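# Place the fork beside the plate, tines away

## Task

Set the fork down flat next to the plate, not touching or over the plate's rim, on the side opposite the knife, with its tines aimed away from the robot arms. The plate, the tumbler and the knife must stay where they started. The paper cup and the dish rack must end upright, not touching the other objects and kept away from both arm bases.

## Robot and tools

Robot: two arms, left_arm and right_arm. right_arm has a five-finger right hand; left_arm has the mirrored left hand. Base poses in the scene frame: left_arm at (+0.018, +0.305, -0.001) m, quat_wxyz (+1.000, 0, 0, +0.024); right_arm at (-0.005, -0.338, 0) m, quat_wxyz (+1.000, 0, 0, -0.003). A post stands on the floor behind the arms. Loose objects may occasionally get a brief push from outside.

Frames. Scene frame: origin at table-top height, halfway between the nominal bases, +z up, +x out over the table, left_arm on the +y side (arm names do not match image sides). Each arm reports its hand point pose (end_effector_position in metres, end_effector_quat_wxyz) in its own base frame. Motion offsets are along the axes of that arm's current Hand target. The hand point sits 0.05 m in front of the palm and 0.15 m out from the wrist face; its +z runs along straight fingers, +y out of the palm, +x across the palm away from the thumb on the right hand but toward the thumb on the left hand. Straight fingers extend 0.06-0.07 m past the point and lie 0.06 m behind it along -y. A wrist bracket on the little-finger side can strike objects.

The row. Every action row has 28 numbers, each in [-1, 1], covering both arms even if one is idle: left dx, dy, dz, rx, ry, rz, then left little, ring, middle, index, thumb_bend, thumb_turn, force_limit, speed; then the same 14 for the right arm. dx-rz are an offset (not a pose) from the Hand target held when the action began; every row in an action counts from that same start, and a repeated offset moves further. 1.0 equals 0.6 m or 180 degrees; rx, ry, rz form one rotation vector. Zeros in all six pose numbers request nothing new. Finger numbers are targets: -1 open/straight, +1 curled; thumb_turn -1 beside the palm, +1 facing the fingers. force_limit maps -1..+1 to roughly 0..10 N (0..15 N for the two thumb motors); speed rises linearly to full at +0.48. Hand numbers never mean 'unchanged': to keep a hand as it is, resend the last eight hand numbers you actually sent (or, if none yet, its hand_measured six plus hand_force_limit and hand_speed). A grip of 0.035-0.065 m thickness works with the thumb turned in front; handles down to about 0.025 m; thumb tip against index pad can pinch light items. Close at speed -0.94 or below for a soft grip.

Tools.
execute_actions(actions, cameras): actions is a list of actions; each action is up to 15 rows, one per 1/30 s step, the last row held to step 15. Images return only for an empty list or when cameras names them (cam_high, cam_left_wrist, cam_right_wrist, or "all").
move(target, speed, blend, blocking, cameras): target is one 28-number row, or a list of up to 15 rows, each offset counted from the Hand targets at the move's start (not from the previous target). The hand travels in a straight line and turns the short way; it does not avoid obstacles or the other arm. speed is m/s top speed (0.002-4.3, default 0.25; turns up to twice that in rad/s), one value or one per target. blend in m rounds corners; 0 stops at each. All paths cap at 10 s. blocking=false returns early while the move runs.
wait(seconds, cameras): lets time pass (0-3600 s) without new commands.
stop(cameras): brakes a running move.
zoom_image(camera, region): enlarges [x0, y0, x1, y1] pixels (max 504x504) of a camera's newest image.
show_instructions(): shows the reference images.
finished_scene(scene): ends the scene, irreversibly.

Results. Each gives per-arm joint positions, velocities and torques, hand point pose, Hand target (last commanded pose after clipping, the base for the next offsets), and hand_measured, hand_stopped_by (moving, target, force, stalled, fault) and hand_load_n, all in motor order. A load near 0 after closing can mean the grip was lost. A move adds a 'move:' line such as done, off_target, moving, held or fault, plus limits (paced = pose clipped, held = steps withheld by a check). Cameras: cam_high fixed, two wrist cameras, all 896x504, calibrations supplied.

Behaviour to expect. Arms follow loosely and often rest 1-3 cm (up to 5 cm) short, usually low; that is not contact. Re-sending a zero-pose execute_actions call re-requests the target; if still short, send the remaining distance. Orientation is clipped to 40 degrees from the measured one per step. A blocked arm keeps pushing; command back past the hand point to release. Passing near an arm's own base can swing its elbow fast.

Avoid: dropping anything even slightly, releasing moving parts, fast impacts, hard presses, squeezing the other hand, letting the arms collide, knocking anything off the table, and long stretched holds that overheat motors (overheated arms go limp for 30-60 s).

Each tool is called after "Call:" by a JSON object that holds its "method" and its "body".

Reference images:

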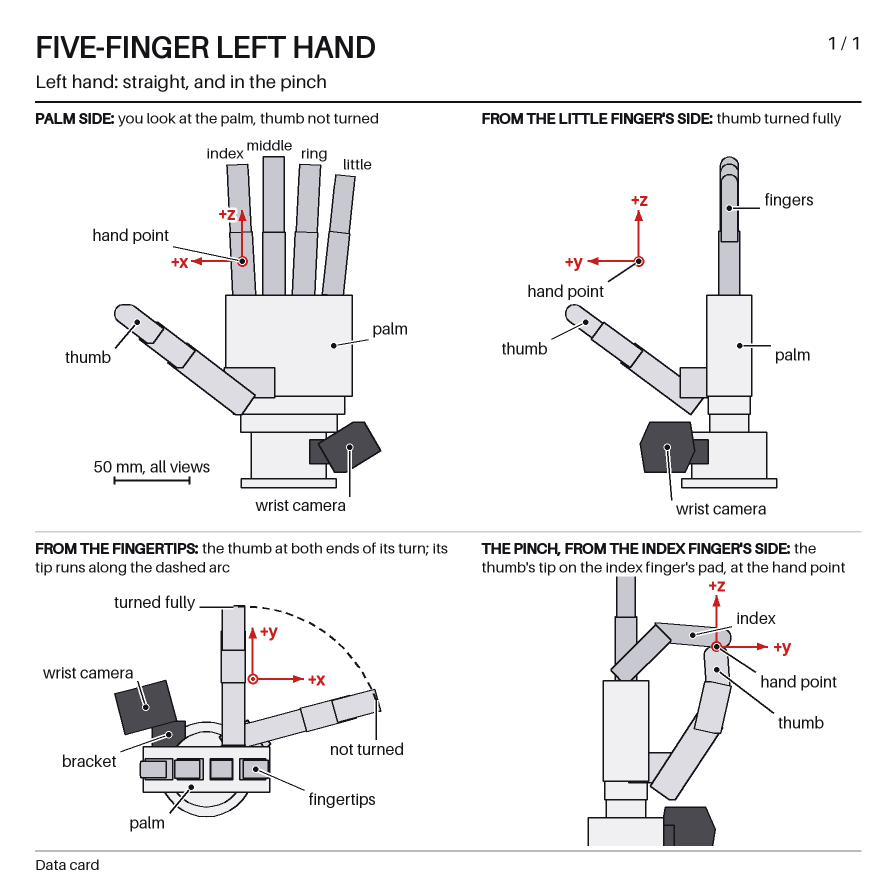

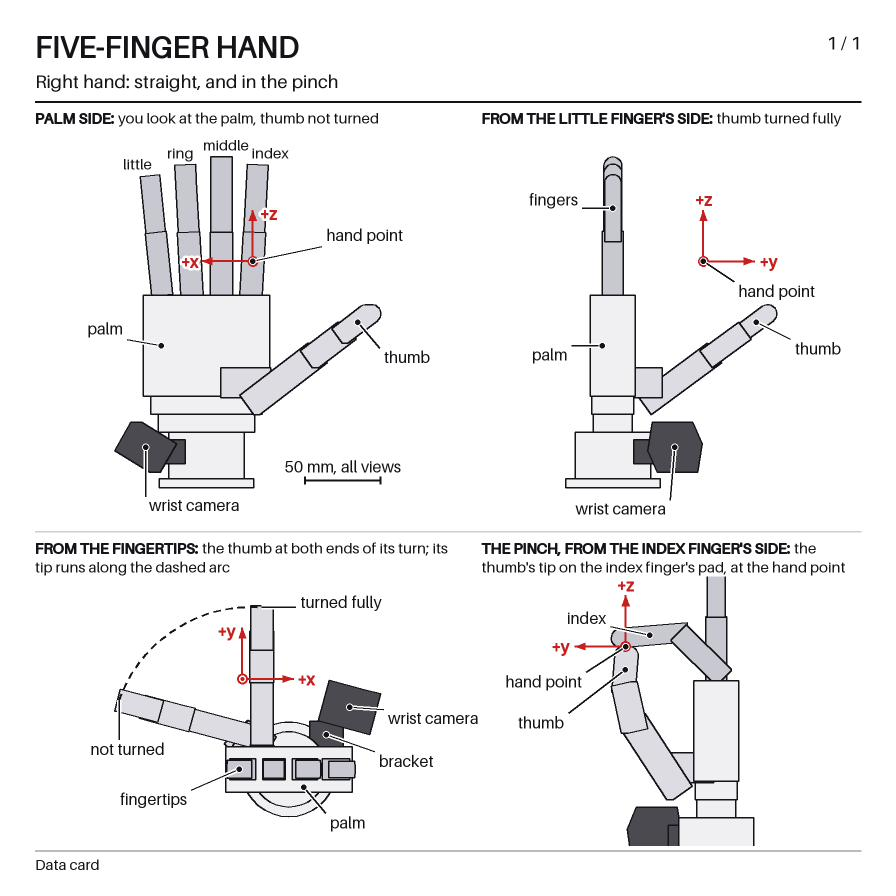

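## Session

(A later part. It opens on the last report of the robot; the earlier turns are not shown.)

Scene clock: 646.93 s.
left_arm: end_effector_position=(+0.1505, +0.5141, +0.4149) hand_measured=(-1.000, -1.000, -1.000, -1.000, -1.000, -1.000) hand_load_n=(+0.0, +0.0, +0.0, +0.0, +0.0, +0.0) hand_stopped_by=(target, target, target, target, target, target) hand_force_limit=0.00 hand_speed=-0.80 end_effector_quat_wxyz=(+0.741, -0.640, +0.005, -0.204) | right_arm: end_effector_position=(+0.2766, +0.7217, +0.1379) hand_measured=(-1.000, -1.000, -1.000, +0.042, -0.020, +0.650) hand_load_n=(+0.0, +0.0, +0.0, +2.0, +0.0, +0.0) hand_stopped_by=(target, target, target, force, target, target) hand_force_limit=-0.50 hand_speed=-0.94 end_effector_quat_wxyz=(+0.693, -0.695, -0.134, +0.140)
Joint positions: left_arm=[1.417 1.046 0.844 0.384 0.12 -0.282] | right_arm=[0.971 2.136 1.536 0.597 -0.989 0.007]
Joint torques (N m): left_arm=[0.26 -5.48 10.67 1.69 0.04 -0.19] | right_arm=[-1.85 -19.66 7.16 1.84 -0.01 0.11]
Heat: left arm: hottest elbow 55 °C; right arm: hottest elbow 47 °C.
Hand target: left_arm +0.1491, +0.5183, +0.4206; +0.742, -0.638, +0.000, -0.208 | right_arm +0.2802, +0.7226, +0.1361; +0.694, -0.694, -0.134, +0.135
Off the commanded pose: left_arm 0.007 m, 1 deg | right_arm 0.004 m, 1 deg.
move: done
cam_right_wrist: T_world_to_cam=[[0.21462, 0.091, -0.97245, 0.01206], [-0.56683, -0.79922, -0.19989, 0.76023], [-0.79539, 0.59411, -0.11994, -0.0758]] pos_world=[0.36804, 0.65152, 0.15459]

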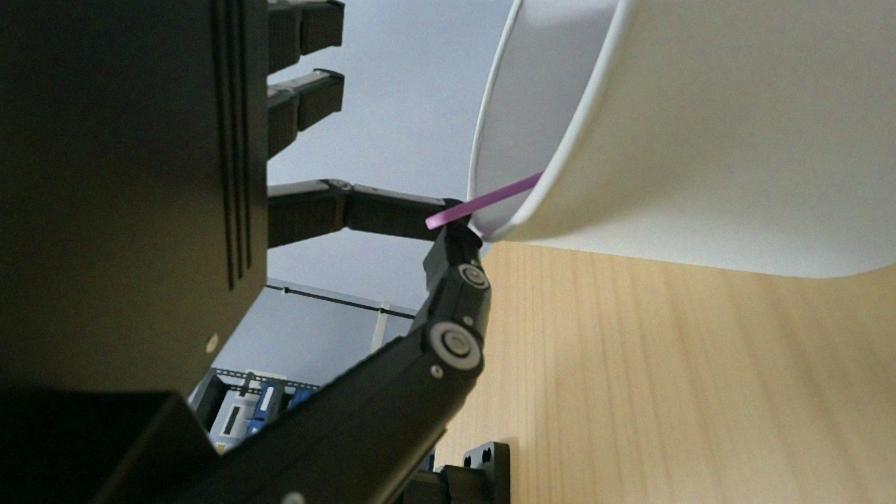

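Call:
{"method": "move", "body": {"target": [0,0,0,0,0,0,-1,-1,-1,-1,-1,-1,0,-0.8,0,-0.1,0,0,0,0,-1,-1,-1,0.12,-0.02,0.65,-0.5,-0.94], "speed": 0.08, "cameras": ["cam_high","cam_right_wrist"]}}

Call:
{"method": "zoom_image", "body": {"camera": "cam_right_wrist", "region": [380, 130, 660, 290]}}

Scene clock: 653.17 s.
left_arm: end_effector_position=(+0.1505, +0.5141, +0.4149) hand_measured=(-1.000, -1.000, -1.000, -1.000, -1.000, -1.000) hand_load_n=(+0.0, +0.0, +0.0, +0.0, +0.0, -0.5) hand_stopped_by=(target, target, target, target, target, target) hand_force_limit=0.00 hand_speed=-0.80 end_effector_quat_wxyz=(+0.741, -0.640, +0.005, -0.204) | right_arm: end_effector_position=(+0.2726, +0.7156, +0.1598) hand_measured=(-1.000, -1.000, -1.000, +0.042, -0.020, +0.650) hand_load_n=(+0.0, +0.0, +0.0, +0.0, +0.0, +0.0) hand_stopped_by=(target, target, target, force, target, target) hand_force_limit=-0.50 hand_speed=-0.94 end_effector_quat_wxyz=(+0.680, -0.708, -0.120, +0.152)
Joint positions: left_arm=[1.417 1.046 0.844 0.384 0.12 -0.282] | right_arm=[0.971 2.083 1.536 0.493 -0.987 0.007]
Joint torques (N m): left_arm=[0.03 -5.42 10.61 1.76 0.06 -0.19] | right_arm=[-1.96 -21.07 10.06 1.51 -0.17 0.11]
Heat: left arm: hottest elbow 55 °C; right arm: hottest elbow 47 °C.
Hand target: left_arm +0.1491, +0.5183, +0.4206; +0.742, -0.638, +0.000, -0.208 | right_arm +0.2802, +0.7225, +0.1962; +0.694, -0.694, -0.134, +0.135
Off the commanded pose: left_arm 0.007 m, 1 deg | right_arm 0.038 m, 3 deg.
move: off_target (right_arm)
cam_right_wrist: T_world_to_cam=[[0.18599, 0.0484, -0.98136, 0.07455], [-0.57355, -0.80561, -0.14843, 0.75555], [-0.79778, 0.59046, -0.12207, -0.06908]] pos_world=[0.36436, 0.64586, 0.17688]

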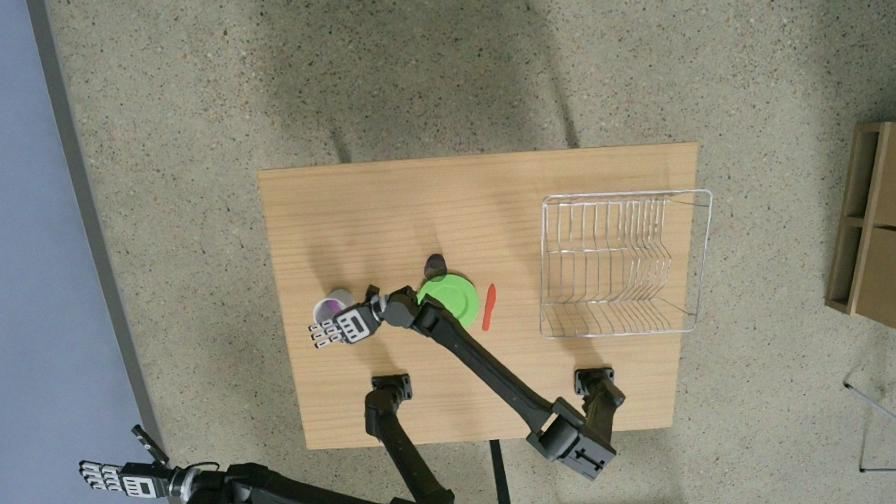

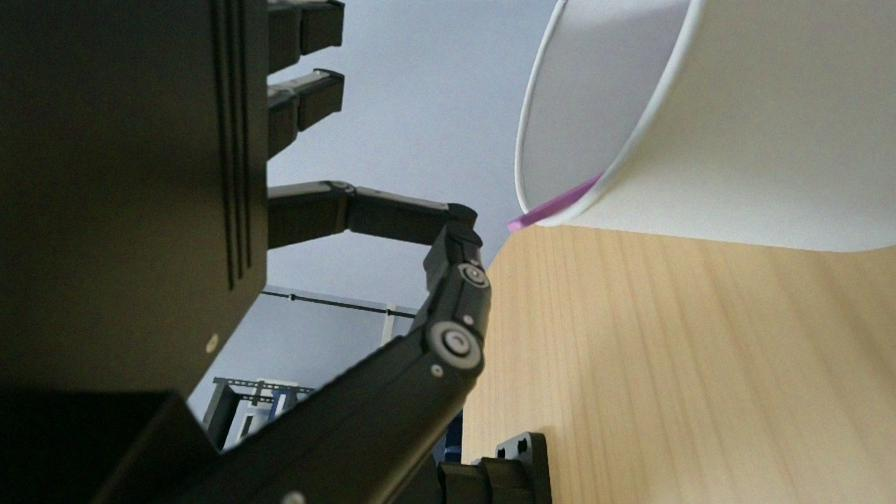

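Scaled by 1.800 from the camera's image (finer frame: 1280x720).

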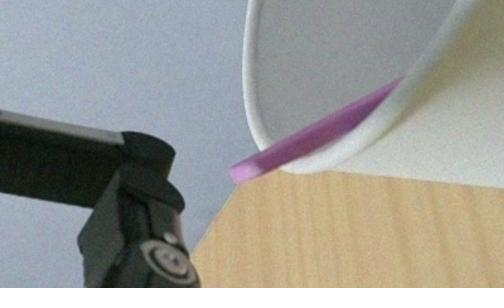

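Call:
{"method": "zoom_image", "body": {"camera": "cam_high", "region": [300, 275, 370, 345]}}

Scaled by 7.200 from the camera's image (finer frame: 1280x720).

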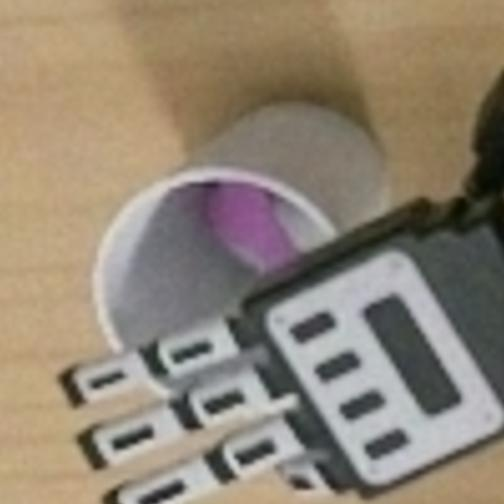

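Call:
{"method": "move", "body": {"target": [[0,0,0,0,0,0,-1,-1,-1,-1,-1,-1,0,-0.8,0,-0.04,-0.02,0,0,0,-1,-1,-1,-0.25,-0.15,0.65,-0.5,-0.7],[0,0,0,0,0,0,-1,-1,-1,-1,-1,-1,0,-0.8,-0.015,0.01,-0.002,0.0305,-0.0968,-0.1927,-1,-1,-1,-0.25,-0.15,0.65,-0.5,-0.7]], "speed": 0.12, "cameras": ["cam_high","cam_right_wrist"]}}

Call:
{"method": "zoom_image", "body": {"camera": "cam_right_wrist", "region": [400, 100, 700, 300]}}

Call:
{"method": "zoom_image", "body": {"camera": "cam_high", "region": [300, 265, 400, 345]}}

Scene clock: 757.50 s.
left_arm: end_effector_position=(+0.1505, +0.5141, +0.4149) hand_measured=(-1.000, -1.000, -1.000, -1.000, -1.000, -1.000) hand_load_n=(+0.0, +0.0, +0.0, +0.0, +0.0, +0.0) hand_stopped_by=(target, target, target, target, target, target) hand_force_limit=0.00 hand_speed=-0.80 end_effector_quat_wxyz=(+0.741, -0.640, +0.005, -0.204) | right_arm: end_effector_position=(+0.2664, +0.7025, +0.1677) hand_measured=(-1.000, -1.000, -1.000, -0.250, -0.150, +0.650) hand_load_n=(+0.0, +0.0, +0.0, -0.5, +0.0, +0.0) hand_stopped_by=(target, target, target, target, target, target) hand_force_limit=-0.50 hand_speed=-0.70 end_effector_quat_wxyz=(+0.702, -0.577, -0.414, +0.047)
Joint positions: left_arm=[1.417 1.046 0.844 0.384 0.12 -0.282] | right_arm=[0.96 2.078 1.56 0.484 -1.299 -0.588]
Joint torques (N m): left_arm=[0.26 -4.89 10.66 1.76 0.08 -0.24] | right_arm=[-0.73 -18.43 11.75 1.2 -0.24 0.01]
Heat: left arm: hottest elbow 57 °C; right arm: hottest elbow 54 °C.
Hand target: left_arm +0.1491, +0.5183, +0.4206; +0.742, -0.638, +0.000, -0.208 | right_arm +0.2722, +0.7181, +0.1902; +0.707, -0.561, -0.430, +0.031
Off the commanded pose: left_arm 0.007 m, 1 deg | right_arm 0.028 m, 3 deg.
move: off_target (right_arm)
cam_right_wrist: T_world_to_cam=[[0.55484, 0.45377, -0.69731, -0.34668], [-0.12066, -0.78541, -0.6071, 0.68472], [-0.82316, 0.42099, -0.38102, 0.10395]] pos_world=[0.36054, 0.65133, 0.21356]

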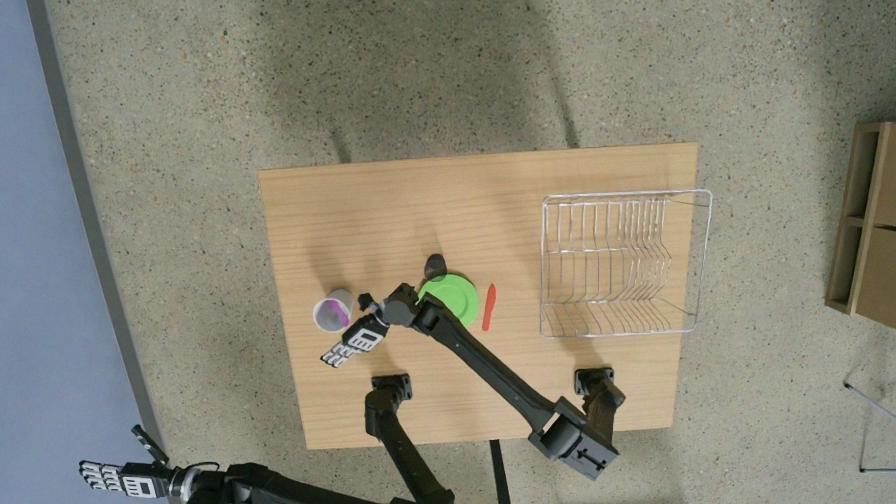

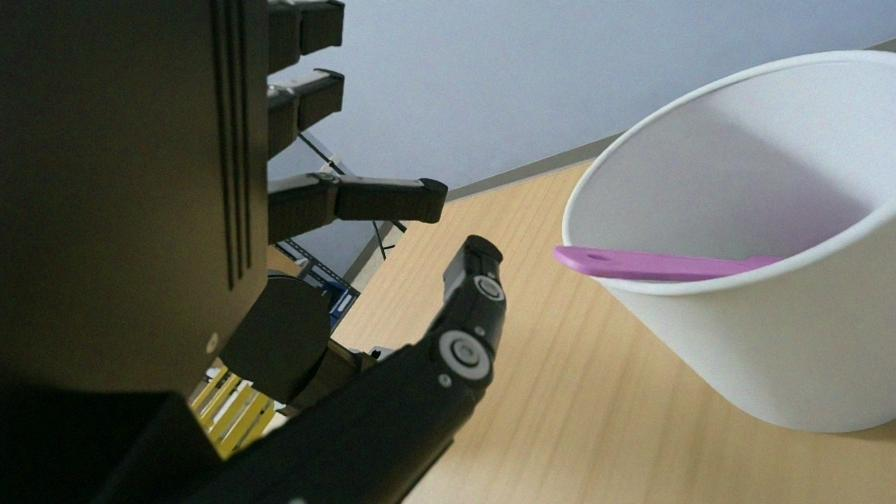

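Scaled by 1.680 from the camera's image (finer frame: 1280x720).

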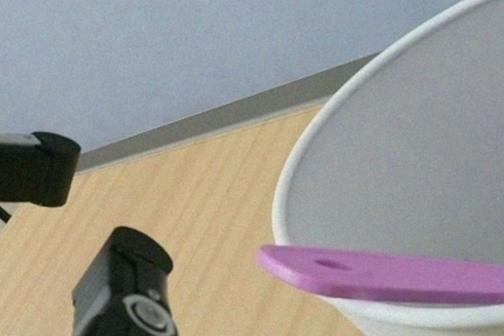

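Scaled by 5.040 from the camera's image (finer frame: 1280x720).

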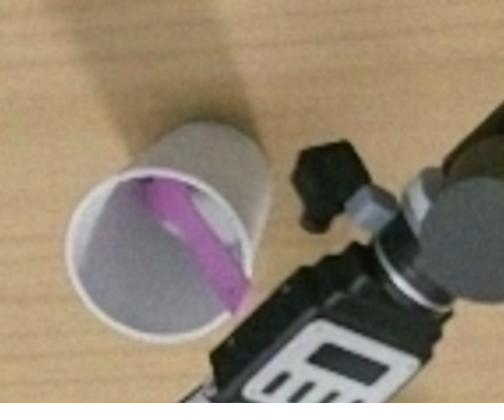

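Call:
{"method": "move", "body": {"target": [[0,0,0,0,0,0,-1,-1,-1,-1,-1,-1,0,-0.8,0.0205,-0.1077,-0.0277,0,0,0,-1,-1,-1,-0.25,-0.15,0.65,-0.5,-0.7],[0,0,0,0,0,0,-1,-1,-1,-1,-1,-1,0,-0.8,0.044,-0.0405,-0.0107,-0.016,0.4037,0.0922,-1,-1,-1,-0.25,-0.15,0.65,-0.5,-0.7]], "speed": 0.2, "cameras": ["cam_high","cam_right_wrist"]}}

Call:
{"method": "zoom_image", "body": {"camera": "cam_right_wrist", "region": [400, 100, 800, 350]}}

Call:
{"method": "zoom_image", "body": {"camera": "cam_high", "region": [300, 265, 400, 345]}}

Scene clock: 826.30 s.
left_arm: end_effector_position=(+0.1505, +0.5141, +0.4149) hand_measured=(-1.000, -1.000, -1.000, -1.000, -1.000, -1.000) hand_load_n=(+0.0, +0.0, +0.0, +0.0, +0.0, +0.0) hand_stopped_by=(target, target, target, target, target, target) hand_force_limit=0.00 hand_speed=-0.80 end_effector_quat_wxyz=(+0.741, -0.640, +0.005, -0.204) | right_arm: end_effector_position=(+0.2862, +0.7169, +0.2265) hand_measured=(-1.000, -1.000, -1.000, -0.250, -0.150, +0.650) hand_load_n=(+0.0, +0.0, +0.0, +0.0, +0.0, +0.0) hand_stopped_by=(target, target, target, target, target, target) hand_force_limit=-0.50 hand_speed=-0.70 end_effector_quat_wxyz=(+0.794, -0.544, +0.149, -0.226)
Joint positions: left_arm=[1.417 1.046 0.844 0.384 0.12 -0.282] | right_arm=[1.198 1.959 1.172 1.164 0.161 -0.074]
Joint torques (N m): left_arm=[-0.09 -5.36 10.69 1.7 0.11 -0.23] | right_arm=[-1.67 -15.21 6.19 2.66 -0.09 0.21]
Heat: left arm: hottest elbow 57 °C; right arm: hottest elbow 57 °C.
Hand target: left_arm +0.1491, +0.5183, +0.4206; +0.742, -0.638, +0.000, -0.208 | right_arm +0.2824, +0.7180, +0.2252; +0.799, -0.539, +0.151, -0.222
Off the commanded pose: left_arm 0.007 m, 1 deg | right_arm 0.004 m, 1 deg.
move: done
cam_right_wrist: T_world_to_cam=[[0.39984, 0.17377, -0.89996, -0.03219], [-0.91658, 0.07706, -0.39235, 0.29501], [0.00117, 0.98177, 0.19009, -0.63077]] pos_world=[0.28401, 0.60213, 0.20667]

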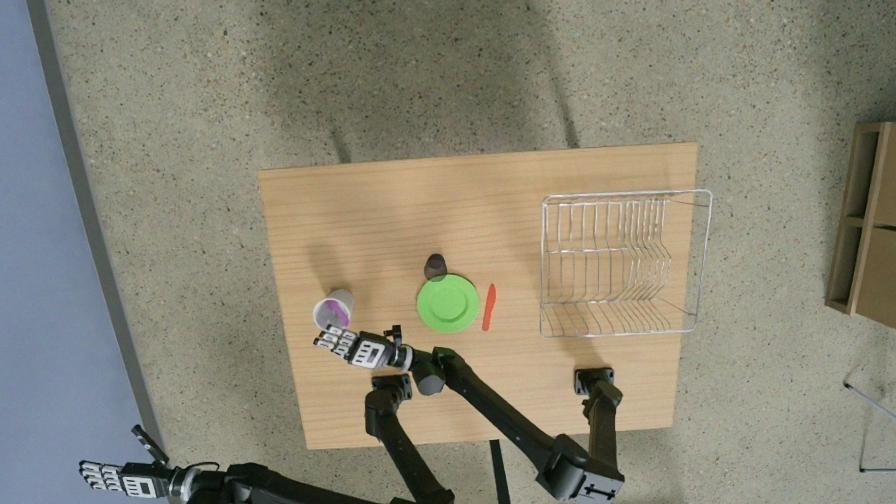

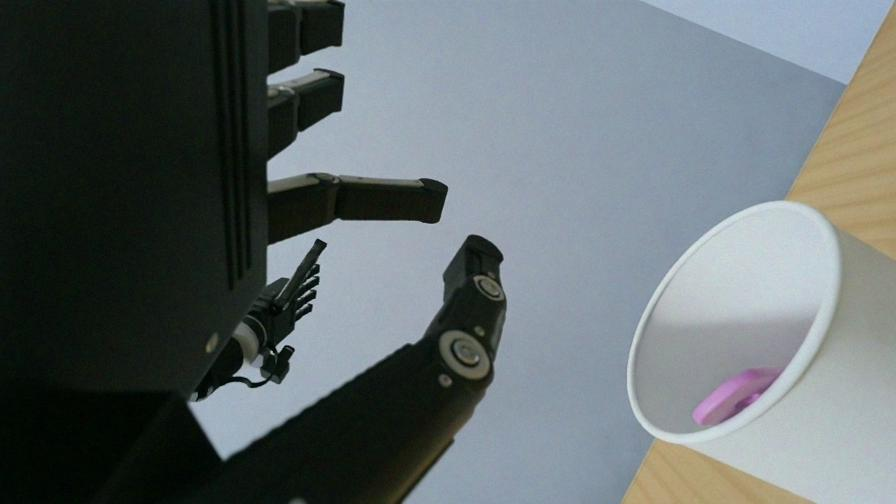

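Scaled by 1.260 from the camera's image (finer frame: 1280x720).

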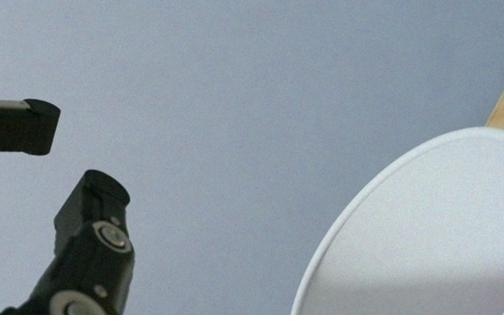

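Scaled by 5.040 from the camera's image (finer frame: 1280x720).

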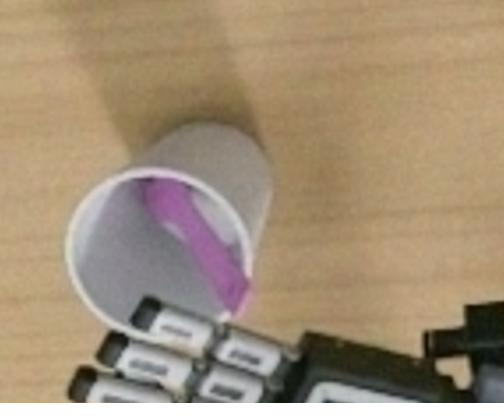

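Call:
{"method": "zoom_image", "body": {"camera": "cam_right_wrist", "region": [600, 330, 840, 470]}}

Scaled by 2.100 from the camera's image (finer frame: 1280x720).

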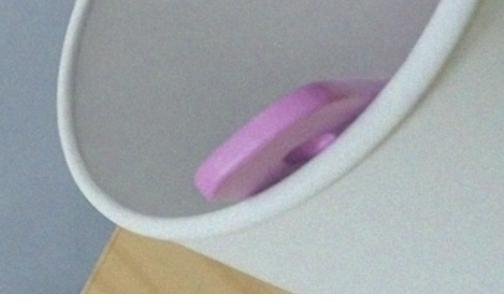

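Call:
{"method": "move", "body": {"target": [0,0,0,0,0,0,-1,-1,-1,-1,-1,-1,0,-0.8,-0.0088,0.0658,-0.0595,0,0,0,-1,-1,-1,-0.25,-0.15,0.65,-0.5,-0.7], "speed": 0.1, "cameras": ["cam_high","cam_right_wrist"]}}

Call:
{"method": "zoom_image", "body": {"camera": "cam_right_wrist", "region": [400, 150, 680, 350]}}

Scene clock: 853.60 s.
left_arm: end_effector_position=(+0.1505, +0.5141, +0.4149) hand_measured=(-1.000, -1.000, -1.000, -1.000, -1.000, -1.000) hand_load_n=(+0.0, +0.0, +0.0, +0.0, +0.0, -0.5) hand_stopped_by=(target, target, target, target, target, target) hand_force_limit=0.00 hand_speed=-0.80 end_effector_quat_wxyz=(+0.741, -0.640, +0.005, -0.204) | right_arm: end_effector_position=(+0.2743, +0.7051, +0.1717) hand_measured=(-1.000, -1.000, -1.000, -0.250, -0.150, +0.650) hand_load_n=(+0.0, +0.0, +0.0, +0.0, +0.0, +0.0) hand_stopped_by=(target, target, target, target, target, target) hand_force_limit=-0.50 hand_speed=-0.70 end_effector_quat_wxyz=(+0.793, -0.545, +0.152, -0.225)
Joint positions: left_arm=[1.417 1.046 0.844 0.384 0.12 -0.282] | right_arm=[1.211 2.04 1.111 1.303 0.175 -0.073]
Joint torques (N m): left_arm=[0.15 -4.78 10.69 1.72 0.05 -0.22] | right_arm=[-0.32 -16.62 5.48 2.41 -0.1 0.14]
Heat: left arm: hottest elbow 58 °C; right arm: hottest elbow 52 °C.
Hand target: left_arm +0.1491, +0.5183, +0.4206; +0.742, -0.638, +0.000, -0.208 | right_arm +0.2684, +0.7051, +0.1751; +0.798, -0.539, +0.151, -0.222
Off the commanded pose: left_arm 0.007 m, 1 deg | right_arm 0.007 m, 1 deg.
move: done
cam_right_wrist: T_world_to_cam=[[0.39389, 0.17192, -0.90294, -0.07124], [-0.91915, 0.07671, -0.38636, 0.26341], [0.00284, 0.98212, 0.18823, -0.60908]] pos_world=[0.27191, 0.59023, 0.15209]

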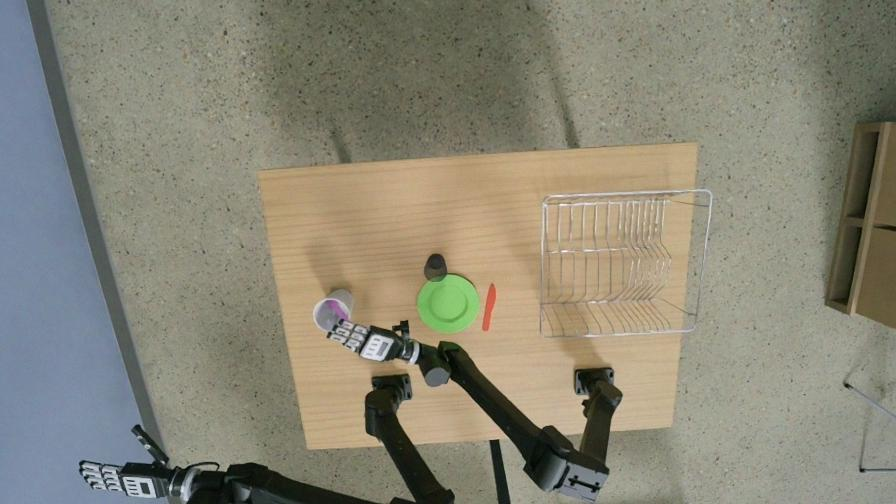

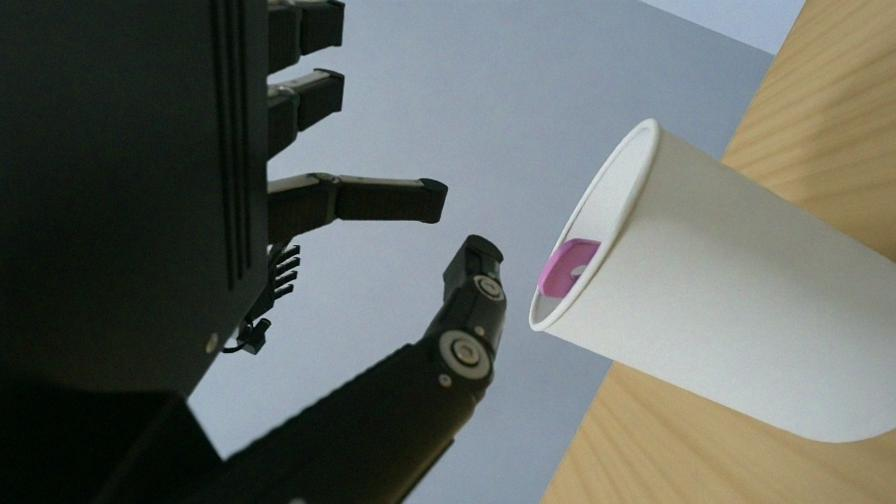

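Scaled by 1.800 from the camera's image (finer frame: 1280x720).

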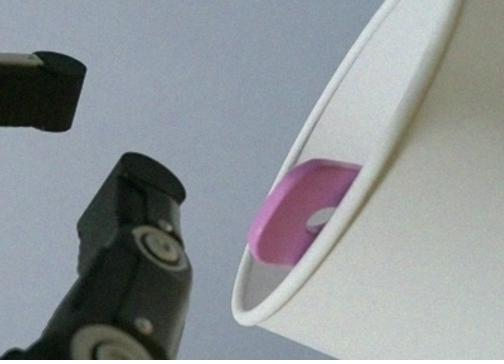

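Call:
{"method": "move", "body": {"target": [0,0,0,0,0,0,-1,-1,-1,-1,-1,-1,0,-0.8,0,0.045,0.001,0,0,0,-1,-1,-1,-0.25,-0.15,0.65,-0.5,-0.7], "speed": 0.07, "cameras": ["cam_right_wrist"]}}

Call:
{"method": "zoom_image", "body": {"camera": "cam_right_wrist", "region": [380, 130, 660, 330]}}

Scene clock: 882.67 s.
left_arm: end_effector_position=(+0.1505, +0.5141, +0.4149) hand_measured=(-1.000, -1.000, -1.000, -1.000, -1.000, -1.000) hand_load_n=(+0.0, +0.0, +0.0, +0.0, +0.0, +0.0) hand_stopped_by=(target, target, target, target, target, target) hand_force_limit=0.00 hand_speed=-0.80 end_effector_quat_wxyz=(+0.741, -0.640, +0.005, -0.204) | right_arm: end_effector_position=(+0.2743, +0.7052, +0.1282) hand_measured=(-1.000, -1.000, -1.000, -0.250, -0.150, +0.650) hand_load_n=(+0.0, +0.0, -0.5, +0.0, +0.0, +0.0) hand_stopped_by=(target, target, target, target, target, target) hand_force_limit=-0.50 hand_speed=-0.70 end_effector_quat_wxyz=(+0.783, -0.561, +0.153, -0.224)
Joint positions: left_arm=[1.417 1.046 0.844 0.384 0.12 -0.282] | right_arm=[1.211 2.113 1.111 1.338 0.175 -0.073]
Joint torques (N m): left_arm=[0.09 -5.48 10.58 1.73 0.03 -0.23] | right_arm=[-1.26 -17.67 7.3 2.62 -0.21 0.19]
Heat: left arm: hottest elbow 58 °C; right arm: hottest elbow 47 °C.
Hand target: left_arm +0.1491, +0.5183, +0.4206; +0.742, -0.638, +0.000, -0.208 | right_arm +0.2738, +0.7142, +0.1504; +0.798, -0.539, +0.151, -0.222
Off the commanded pose: left_arm 0.007 m, 1 deg | right_arm 0.024 m, 3 deg.
move: off_target (right_arm)
cam_right_wrist: T_world_to_cam=[[0.38206, 0.14047, -0.9134, -0.0838], [-0.92412, 0.06351, -0.37678, 0.25606], [0.00509, 0.98805, 0.15408, -0.6015]] pos_world=[0.2717, 0.58982, 0.11261]

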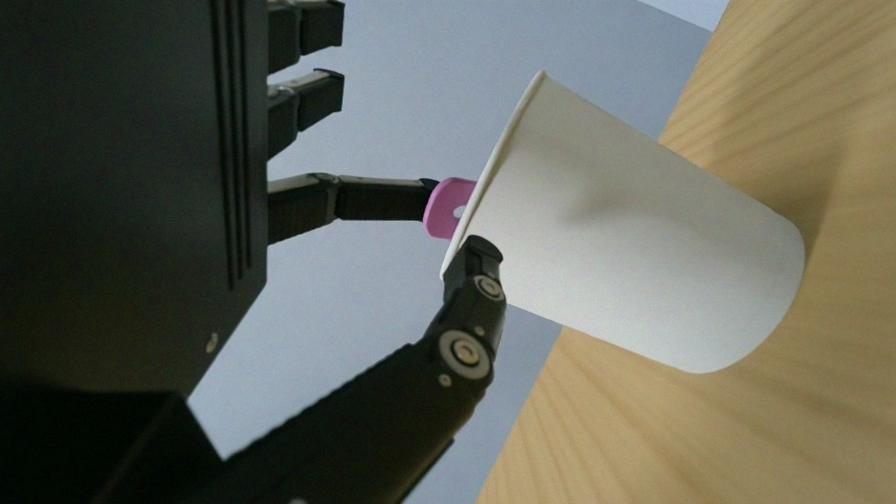

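Scaled by 1.800 from the camera's image (finer frame: 1280x720).

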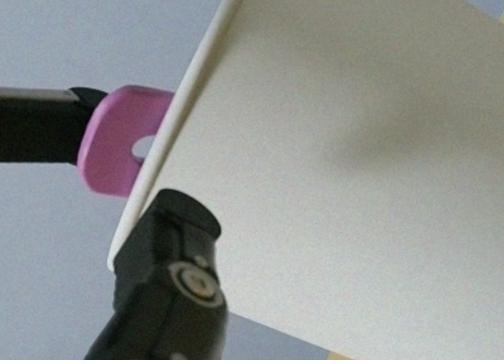

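Call:
{"method": "move", "body": {"target": [0,0,0,0,0,0,-1,-1,-1,-1,-1,-1,0,-0.8,0.0047,0.0068,0.017,0,0,0,-1,-1,-1,-0.25,-0.15,0.65,-0.5,-0.7], "speed": 0.06, "cameras": ["cam_right_wrist"]}}

Call:
{"method": "zoom_image", "body": {"camera": "cam_right_wrist", "region": [380, 130, 660, 330]}}

Scene clock: 897.60 s.
left_arm: end_effector_position=(+0.1505, +0.5141, +0.4149) hand_measured=(-1.000, -1.000, -1.000, -1.000, -1.000, -1.000) hand_load_n=(-0.5, +0.0, +0.0, +0.0, +0.0, -0.5) hand_stopped_by=(target, target, target, target, target, target) hand_force_limit=0.00 hand_speed=-0.80 end_effector_quat_wxyz=(+0.741, -0.640, +0.005, -0.204) | right_arm: end_effector_position=(+0.2747, +0.7102, +0.1353) hand_measured=(-1.000, -1.000, -1.000, -0.250, -0.150, +0.650) hand_load_n=(+0.0, +0.0, +0.0, +0.0, +0.0, +0.0) hand_stopped_by=(target, target, target, target, target, target) hand_force_limit=-0.50 hand_speed=-0.70 end_effector_quat_wxyz=(+0.788, -0.555, +0.149, -0.222)
Joint positions: left_arm=[1.417 1.046 0.844 0.384 0.12 -0.282] | right_arm=[1.211 2.114 1.127 1.338 0.167 -0.073]
Joint torques (N m): left_arm=[-0.03 -5.36 10.67 1.87 0.05 -0.22] | right_arm=[-1.08 -17.08 8.29 1.89 -0.23 0.28]
Heat: left arm: hottest elbow 58 °C; right arm: hottest elbow 47 °C.
Hand target: left_arm +0.1491, +0.5183, +0.4206; +0.742, -0.638, +0.000, -0.208 | right_arm +0.2819, +0.7222, +0.1506; +0.799, -0.539, +0.151, -0.222
Off the commanded pose: left_arm 0.007 m, 1 deg | right_arm 0.021 m, 2 deg.
move: off_target (right_arm)
cam_right_wrist: T_world_to_cam=[[0.388, 0.15532, -0.90848, -0.09099], [-0.92165, 0.0623, -0.38298, 0.25982], [-0.00288, 0.9859, 0.16732, -0.60551]] pos_world=[0.27303, 0.59491, 0.11816]

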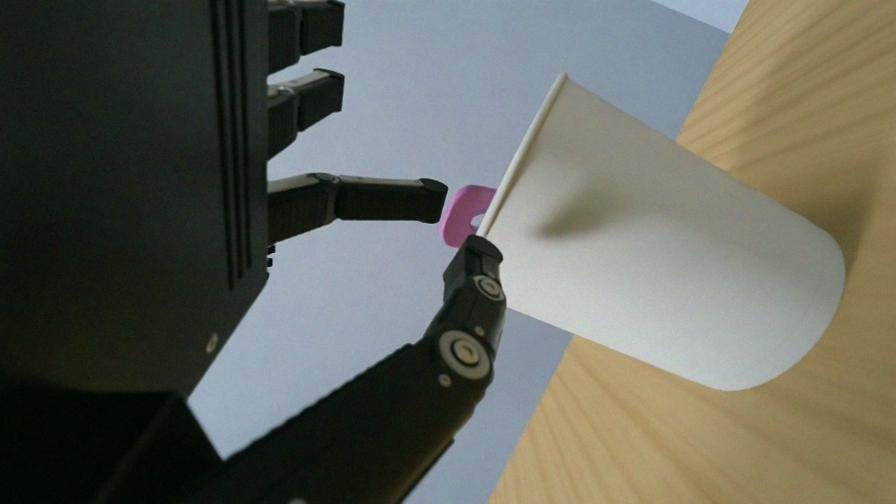

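Scaled by 1.800 from the camera's image (finer frame: 1280x720).

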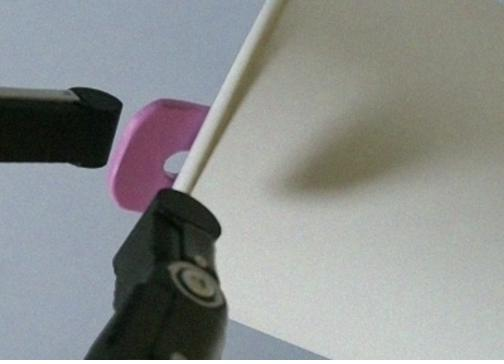

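Call:
{"method": "move", "body": {"target": [0,0,0,0,0,0,-1,-1,-1,-1,-1,-1,0,-0.8,0.0017,0.0125,0.013,0,0,0,-1,-1,-1,-0.25,-0.15,0.65,-0.5,-0.7], "speed": 0.06, "cameras": ["cam_right_wrist"]}}

Call:
{"method": "zoom_image", "body": {"camera": "cam_right_wrist", "region": [380, 130, 660, 330]}}

Scene clock: 907.47 s.
left_arm: end_effector_position=(+0.1505, +0.5141, +0.4149) hand_measured=(-1.000, -1.000, -1.000, -1.000, -1.000, -1.000) hand_load_n=(+0.0, +0.0, +0.0, +0.0, +0.0, +0.0) hand_stopped_by=(target, target, target, target, target, target) hand_force_limit=0.00 hand_speed=-0.80 end_effector_quat_wxyz=(+0.741, -0.640, +0.005, -0.204) | right_arm: end_effector_position=(+0.2779, +0.7188, +0.1313) hand_measured=(-1.000, -1.000, -1.000, -0.250, -0.150, +0.650) hand_load_n=(-0.5, +0.0, +0.0, +0.0, +0.0, +0.0) hand_stopped_by=(target, target, target, target, target, target) hand_force_limit=-0.50 hand_speed=-0.70 end_effector_quat_wxyz=(+0.790, -0.553, +0.148, -0.222)
Joint positions: left_arm=[1.417 1.046 0.844 0.384 0.12 -0.282] | right_arm=[1.21 2.14 1.159 1.338 0.163 -0.073]
Joint torques (N m): left_arm=[-0.09 -5.19 10.52 1.7 0.07 -0.22] | right_arm=[-1.61 -17.32 8.57 1.66 -0.26 0.29]
Heat: left arm: hottest elbow 58 °C; right arm: hottest elbow 48 °C.
Hand target: left_arm +0.1491, +0.5183, +0.4206; +0.742, -0.638, +0.000, -0.208 | right_arm +0.2879, +0.7303, +0.1466; +0.799, -0.539, +0.151, -0.221
Off the commanded pose: left_arm 0.007 m, 1 deg | right_arm 0.022 m, 2 deg.
move: off_target (right_arm)
cam_right_wrist: T_world_to_cam=[[0.39041, 0.16104, -0.90645, -0.10229], [-0.92062, 0.06121, -0.38564, 0.26151], [-0.00662, 0.98505, 0.17215, -0.6123]] pos_world=[0.27664, 0.60361, 0.11354]

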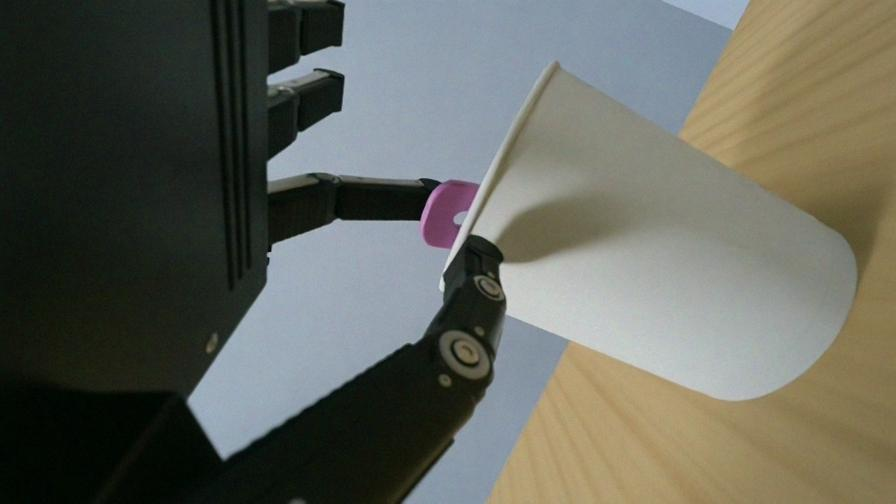

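Scaled by 1.800 from the camera's image (finer frame: 1280x720).

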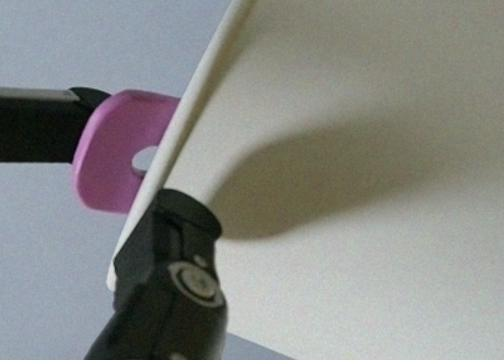

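Call:
{"method": "move", "body": {"target": [0,0,0,0,0,0,-1,-1,-1,-1,-1,-1,0,-0.8,0.007,-0.002,0.01,0,0,0,-1,-1,-1,-0.25,-0.15,0.65,-0.5,-0.7], "speed": 0.06, "cameras": ["cam_right_wrist"]}}

Call:
{"method": "zoom_image", "body": {"camera": "cam_right_wrist", "region": [380, 130, 660, 330]}}

Scene clock: 924.30 s.
left_arm: end_effector_position=(+0.1505, +0.5141, +0.4149) hand_measured=(-1.000, -1.000, -1.000, -1.000, -1.000, -1.000) hand_load_n=(+0.0, +0.0, +0.0, +0.0, +0.0, +0.0) hand_stopped_by=(target, target, target, target, target, target) hand_force_limit=0.00 hand_speed=-0.80 end_effector_quat_wxyz=(+0.741, -0.640, +0.005, -0.204) | right_arm: end_effector_position=(+0.2843, +0.7208, +0.1334) hand_measured=(-1.000, -1.000, -1.000, -0.250, -0.150, +0.650) hand_load_n=(+0.0, +0.0, +0.0, +0.0, +0.5, +0.0) hand_stopped_by=(target, target, target, target, target, target) hand_force_limit=-0.50 hand_speed=-0.70 end_effector_quat_wxyz=(+0.789, -0.554, +0.148, -0.222)
Joint positions: left_arm=[1.417 1.046 0.844 0.384 0.12 -0.282] | right_arm=[1.2 2.14 1.172 1.322 0.155 -0.07]
Joint torques (N m): left_arm=[0.44 -5.48 10.62 1.68 0.07 -0.2] | right_arm=[-1.55 -18.02 8.91 1.72 -0.28 0.21]
Heat: left arm: hottest elbow 59 °C; right arm: hottest elbow 48 °C.
Hand target: left_arm +0.1491, +0.5183, +0.4206; +0.742, -0.638, +0.000, -0.208 | right_arm +0.2940, +0.7325, +0.1498; +0.799, -0.539, +0.150, -0.221
Off the commanded pose: left_arm 0.007 m, 1 deg | right_arm 0.022 m, 2 deg.
move: off_target (right_arm)
cam_right_wrist: T_world_to_cam=[[0.38979, 0.15895, -0.90708, -0.10141], [-0.92088, 0.06096, -0.38504, 0.26837], [-0.00591, 0.9854, 0.17014, -0.61482]] pos_world=[0.28303, 0.60561, 0.11595]

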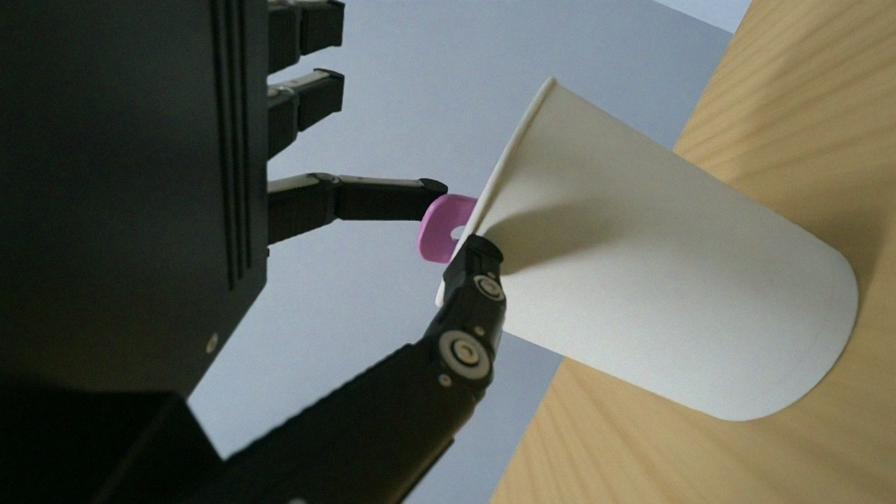

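Scaled by 1.800 from the camera's image (finer frame: 1280x720).

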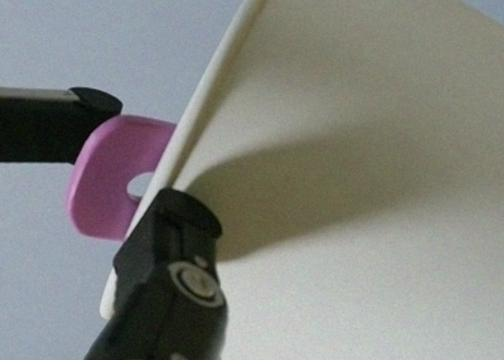

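Call:
{"method": "move", "body": {"target": [[0,0,0,0,0,0,-1,-1,-1,-1,-1,-1,0,-0.8,0,0,0,0,0,0,-1,-1,-1,-0.25,-0.02,0.65,-0.5,-0.85],[0,0,0,0,0,0,-1,-1,-1,-1,-1,-1,0,-0.8,0,0,0,0,0,0,-1,-1,-1,0.35,-0.02,0.65,-0.5,-0.92]], "speed": 0.06, "cameras": ["cam_high","cam_right_wrist"]}}

Call:
{"method": "zoom_image", "body": {"camera": "cam_right_wrist", "region": [380, 130, 660, 330]}}

Scene clock: 934.53 s.
left_arm: end_effector_position=(+0.1505, +0.5141, +0.4149) hand_measured=(-1.000, -1.000, -1.000, -1.000, -1.000, -1.000) hand_load_n=(+0.0, +0.0, +0.0, +0.0, +0.0, -0.5) hand_stopped_by=(target, target, target, target, target, target) hand_force_limit=0.00 hand_speed=-0.80 end_effector_quat_wxyz=(+0.741, -0.640, +0.005, -0.204) | right_arm: end_effector_position=(+0.2843, +0.7208, +0.1335) hand_measured=(-1.000, -1.000, -1.000, +0.138, -0.020, +0.650) hand_load_n=(+0.0, +0.0, +0.0, +3.0, +1.0, +0.0) hand_stopped_by=(target, target, target, force, target, target) hand_force_limit=-0.50 hand_speed=-0.92 end_effector_quat_wxyz=(+0.789, -0.554, +0.148, -0.222)
Joint positions: left_arm=[1.417 1.046 0.844 0.384 0.12 -0.282] | right_arm=[1.2 2.14 1.172 1.322 0.155 -0.069]
Joint torques (N m): left_arm=[0.62 -5.6 10.74 1.78 0.08 -0.21] | right_arm=[-2.02 -17.9 8.62 1.74 -0.26 0.26]
Heat: left arm: hottest elbow 59 °C; right arm: hottest elbow 49 °C.
Hand target: left_arm +0.1491, +0.5183, +0.4206; +0.742, -0.638, +0.000, -0.208 | right_arm +0.2940, +0.7325, +0.1499; +0.799, -0.539, +0.151, -0.221
Off the commanded pose: left_arm 0.007 m, 1 deg | right_arm 0.022 m, 2 deg.
move: done; target 2's new numbers were sent with right_arm's hand 0.022 m and 2 deg from that target
cam_right_wrist: T_world_to_cam=[[0.3895, 0.1592, -0.90716, -0.10147], [-0.92101, 0.0609, -0.38476, 0.26841], [-0.006, 0.98537, 0.17035, -0.6148]] pos_world=[0.28303, 0.60561, 0.11595]

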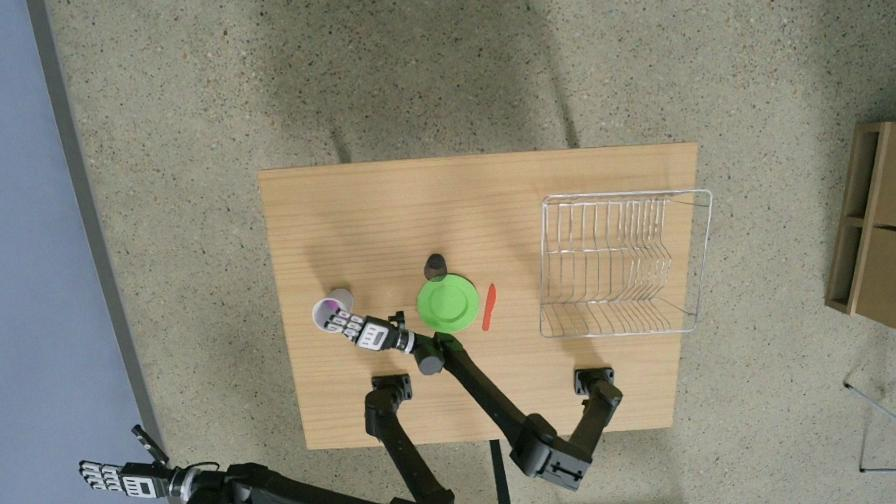

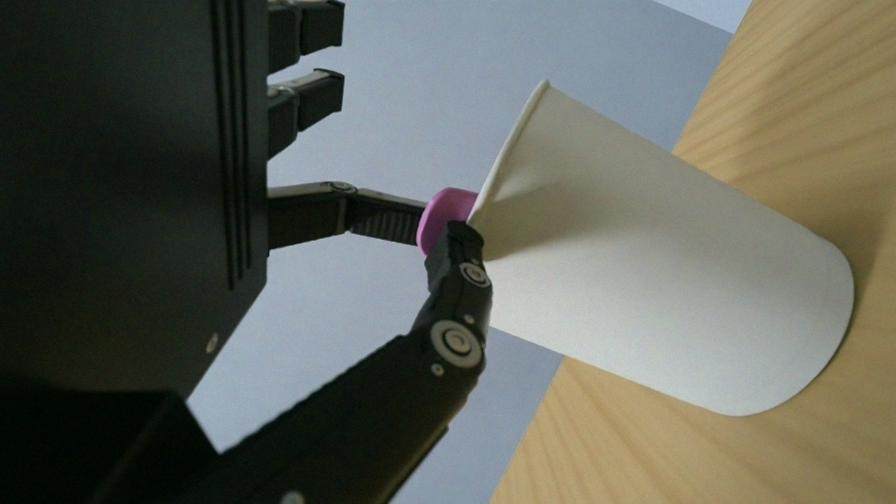

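Scaled by 1.800 from the camera's image (finer frame: 1280x720).

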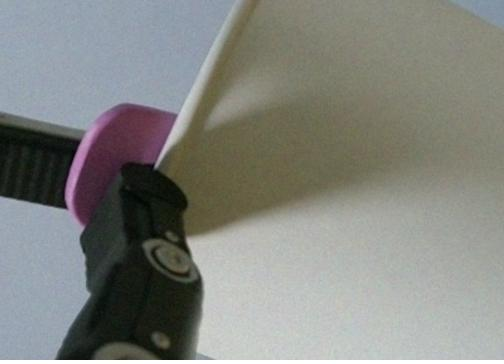

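Call:
{"method": "move", "body": {"target": [[0,0,0,0,0,0,-1,-1,-1,-1,-1,-1,0,-0.8,0,0,0,0,0,0,-1,-1,-1,0.38,-0.02,0.65,-0.25,-0.94],[0,0,0,0,0,0,-1,-1,-1,-1,-1,-1,0,-0.8,0,-0.0773,0.031,0,0,0,-1,-1,-1,0.38,-0.02,0.65,-0.25,-0.94]], "speed": 0.06, "cameras": ["cam_high","cam_right_wrist"]}}

Call:
{"method": "zoom_image", "body": {"camera": "cam_right_wrist", "region": [380, 130, 660, 330]}}

Scene clock: 944.57 s.
left_arm: end_effector_position=(+0.1505, +0.5141, +0.4149) hand_measured=(-1.000, -1.000, -1.000, -1.000, -1.000, -1.000) hand_load_n=(+0.0, +0.0, +0.0, +0.0, +0.0, +0.0) hand_stopped_by=(target, target, target, target, target, target) hand_force_limit=0.00 hand_speed=-0.80 end_effector_quat_wxyz=(+0.741, -0.640, +0.005, -0.204) | right_arm: end_effector_position=(+0.2868, +0.7232, +0.1600) hand_measured=(-1.000, -1.000, -1.000, +0.148, -0.020, +0.650) hand_load_n=(+0.0, +0.0, +0.0, +1.5, +0.5, +0.0) hand_stopped_by=(target, target, target, force, target, target) hand_force_limit=-0.25 hand_speed=-0.94 end_effector_quat_wxyz=(+0.781, -0.565, +0.150, -0.221)
Joint positions: left_arm=[1.417 1.046 0.844 0.384 0.12 -0.282] | right_arm=[1.199 2.071 1.177 1.221 0.155 -0.069]
Joint torques (N m): left_arm=[0.32 -5.19 10.74 1.8 0.09 -0.24] | right_arm=[-2.2 -19.78 8.66 1.5 -0.26 0.28]
Heat: left arm: hottest elbow 59 °C; right arm: hottest elbow 50 °C.
Hand target: left_arm +0.1491, +0.5183, +0.4206; +0.742, -0.638, +0.000, -0.208 | right_arm +0.2942, +0.7324, +0.1996; +0.798, -0.539, +0.151, -0.222
Off the commanded pose: left_arm 0.007 m, 1 deg | right_arm 0.041 m, 4 deg.
move: off_target (right_arm)
cam_right_wrist: T_world_to_cam=[[0.37995, 0.1353, -0.91506, -0.05738], [-0.925, 0.0527, -0.37629, 0.28648], [-0.00269, 0.9894, 0.14518, -0.62163]] pos_world=[0.28513, 0.60771, 0.14554]

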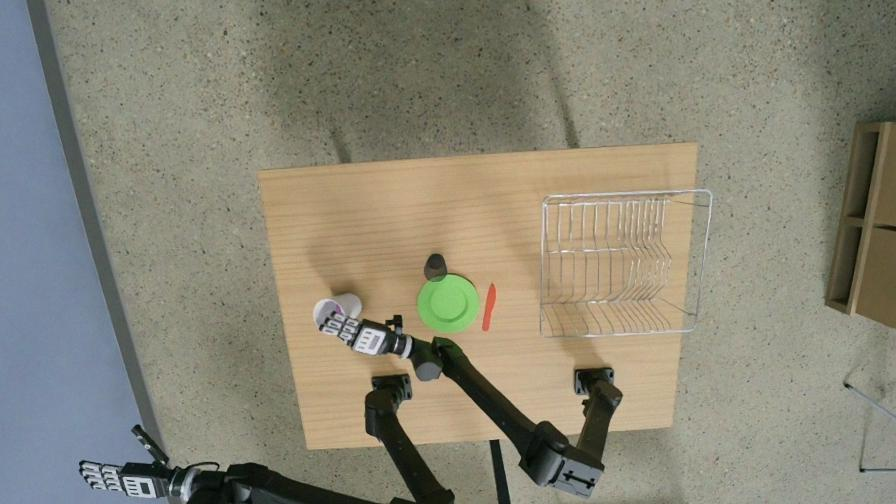

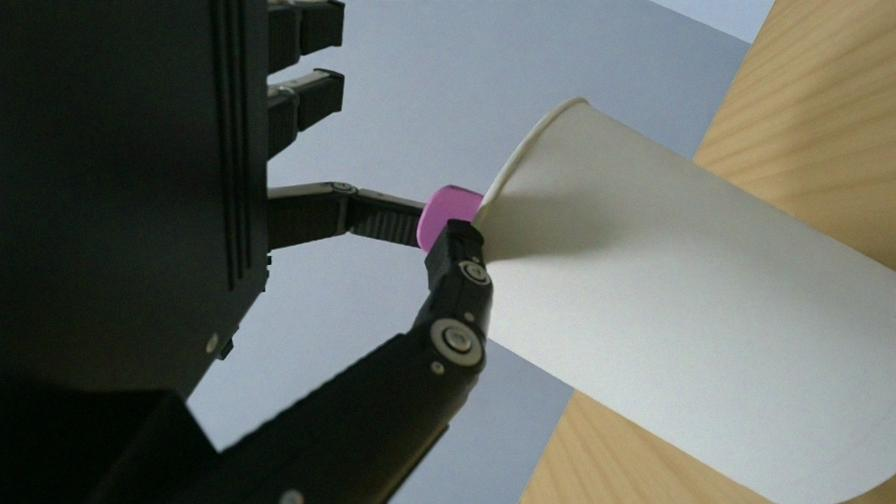

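Scaled by 1.800 from the camera's image (finer frame: 1280x720).

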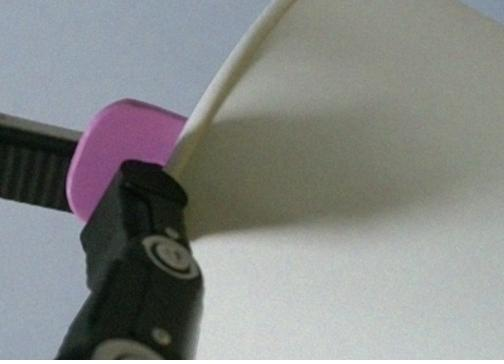

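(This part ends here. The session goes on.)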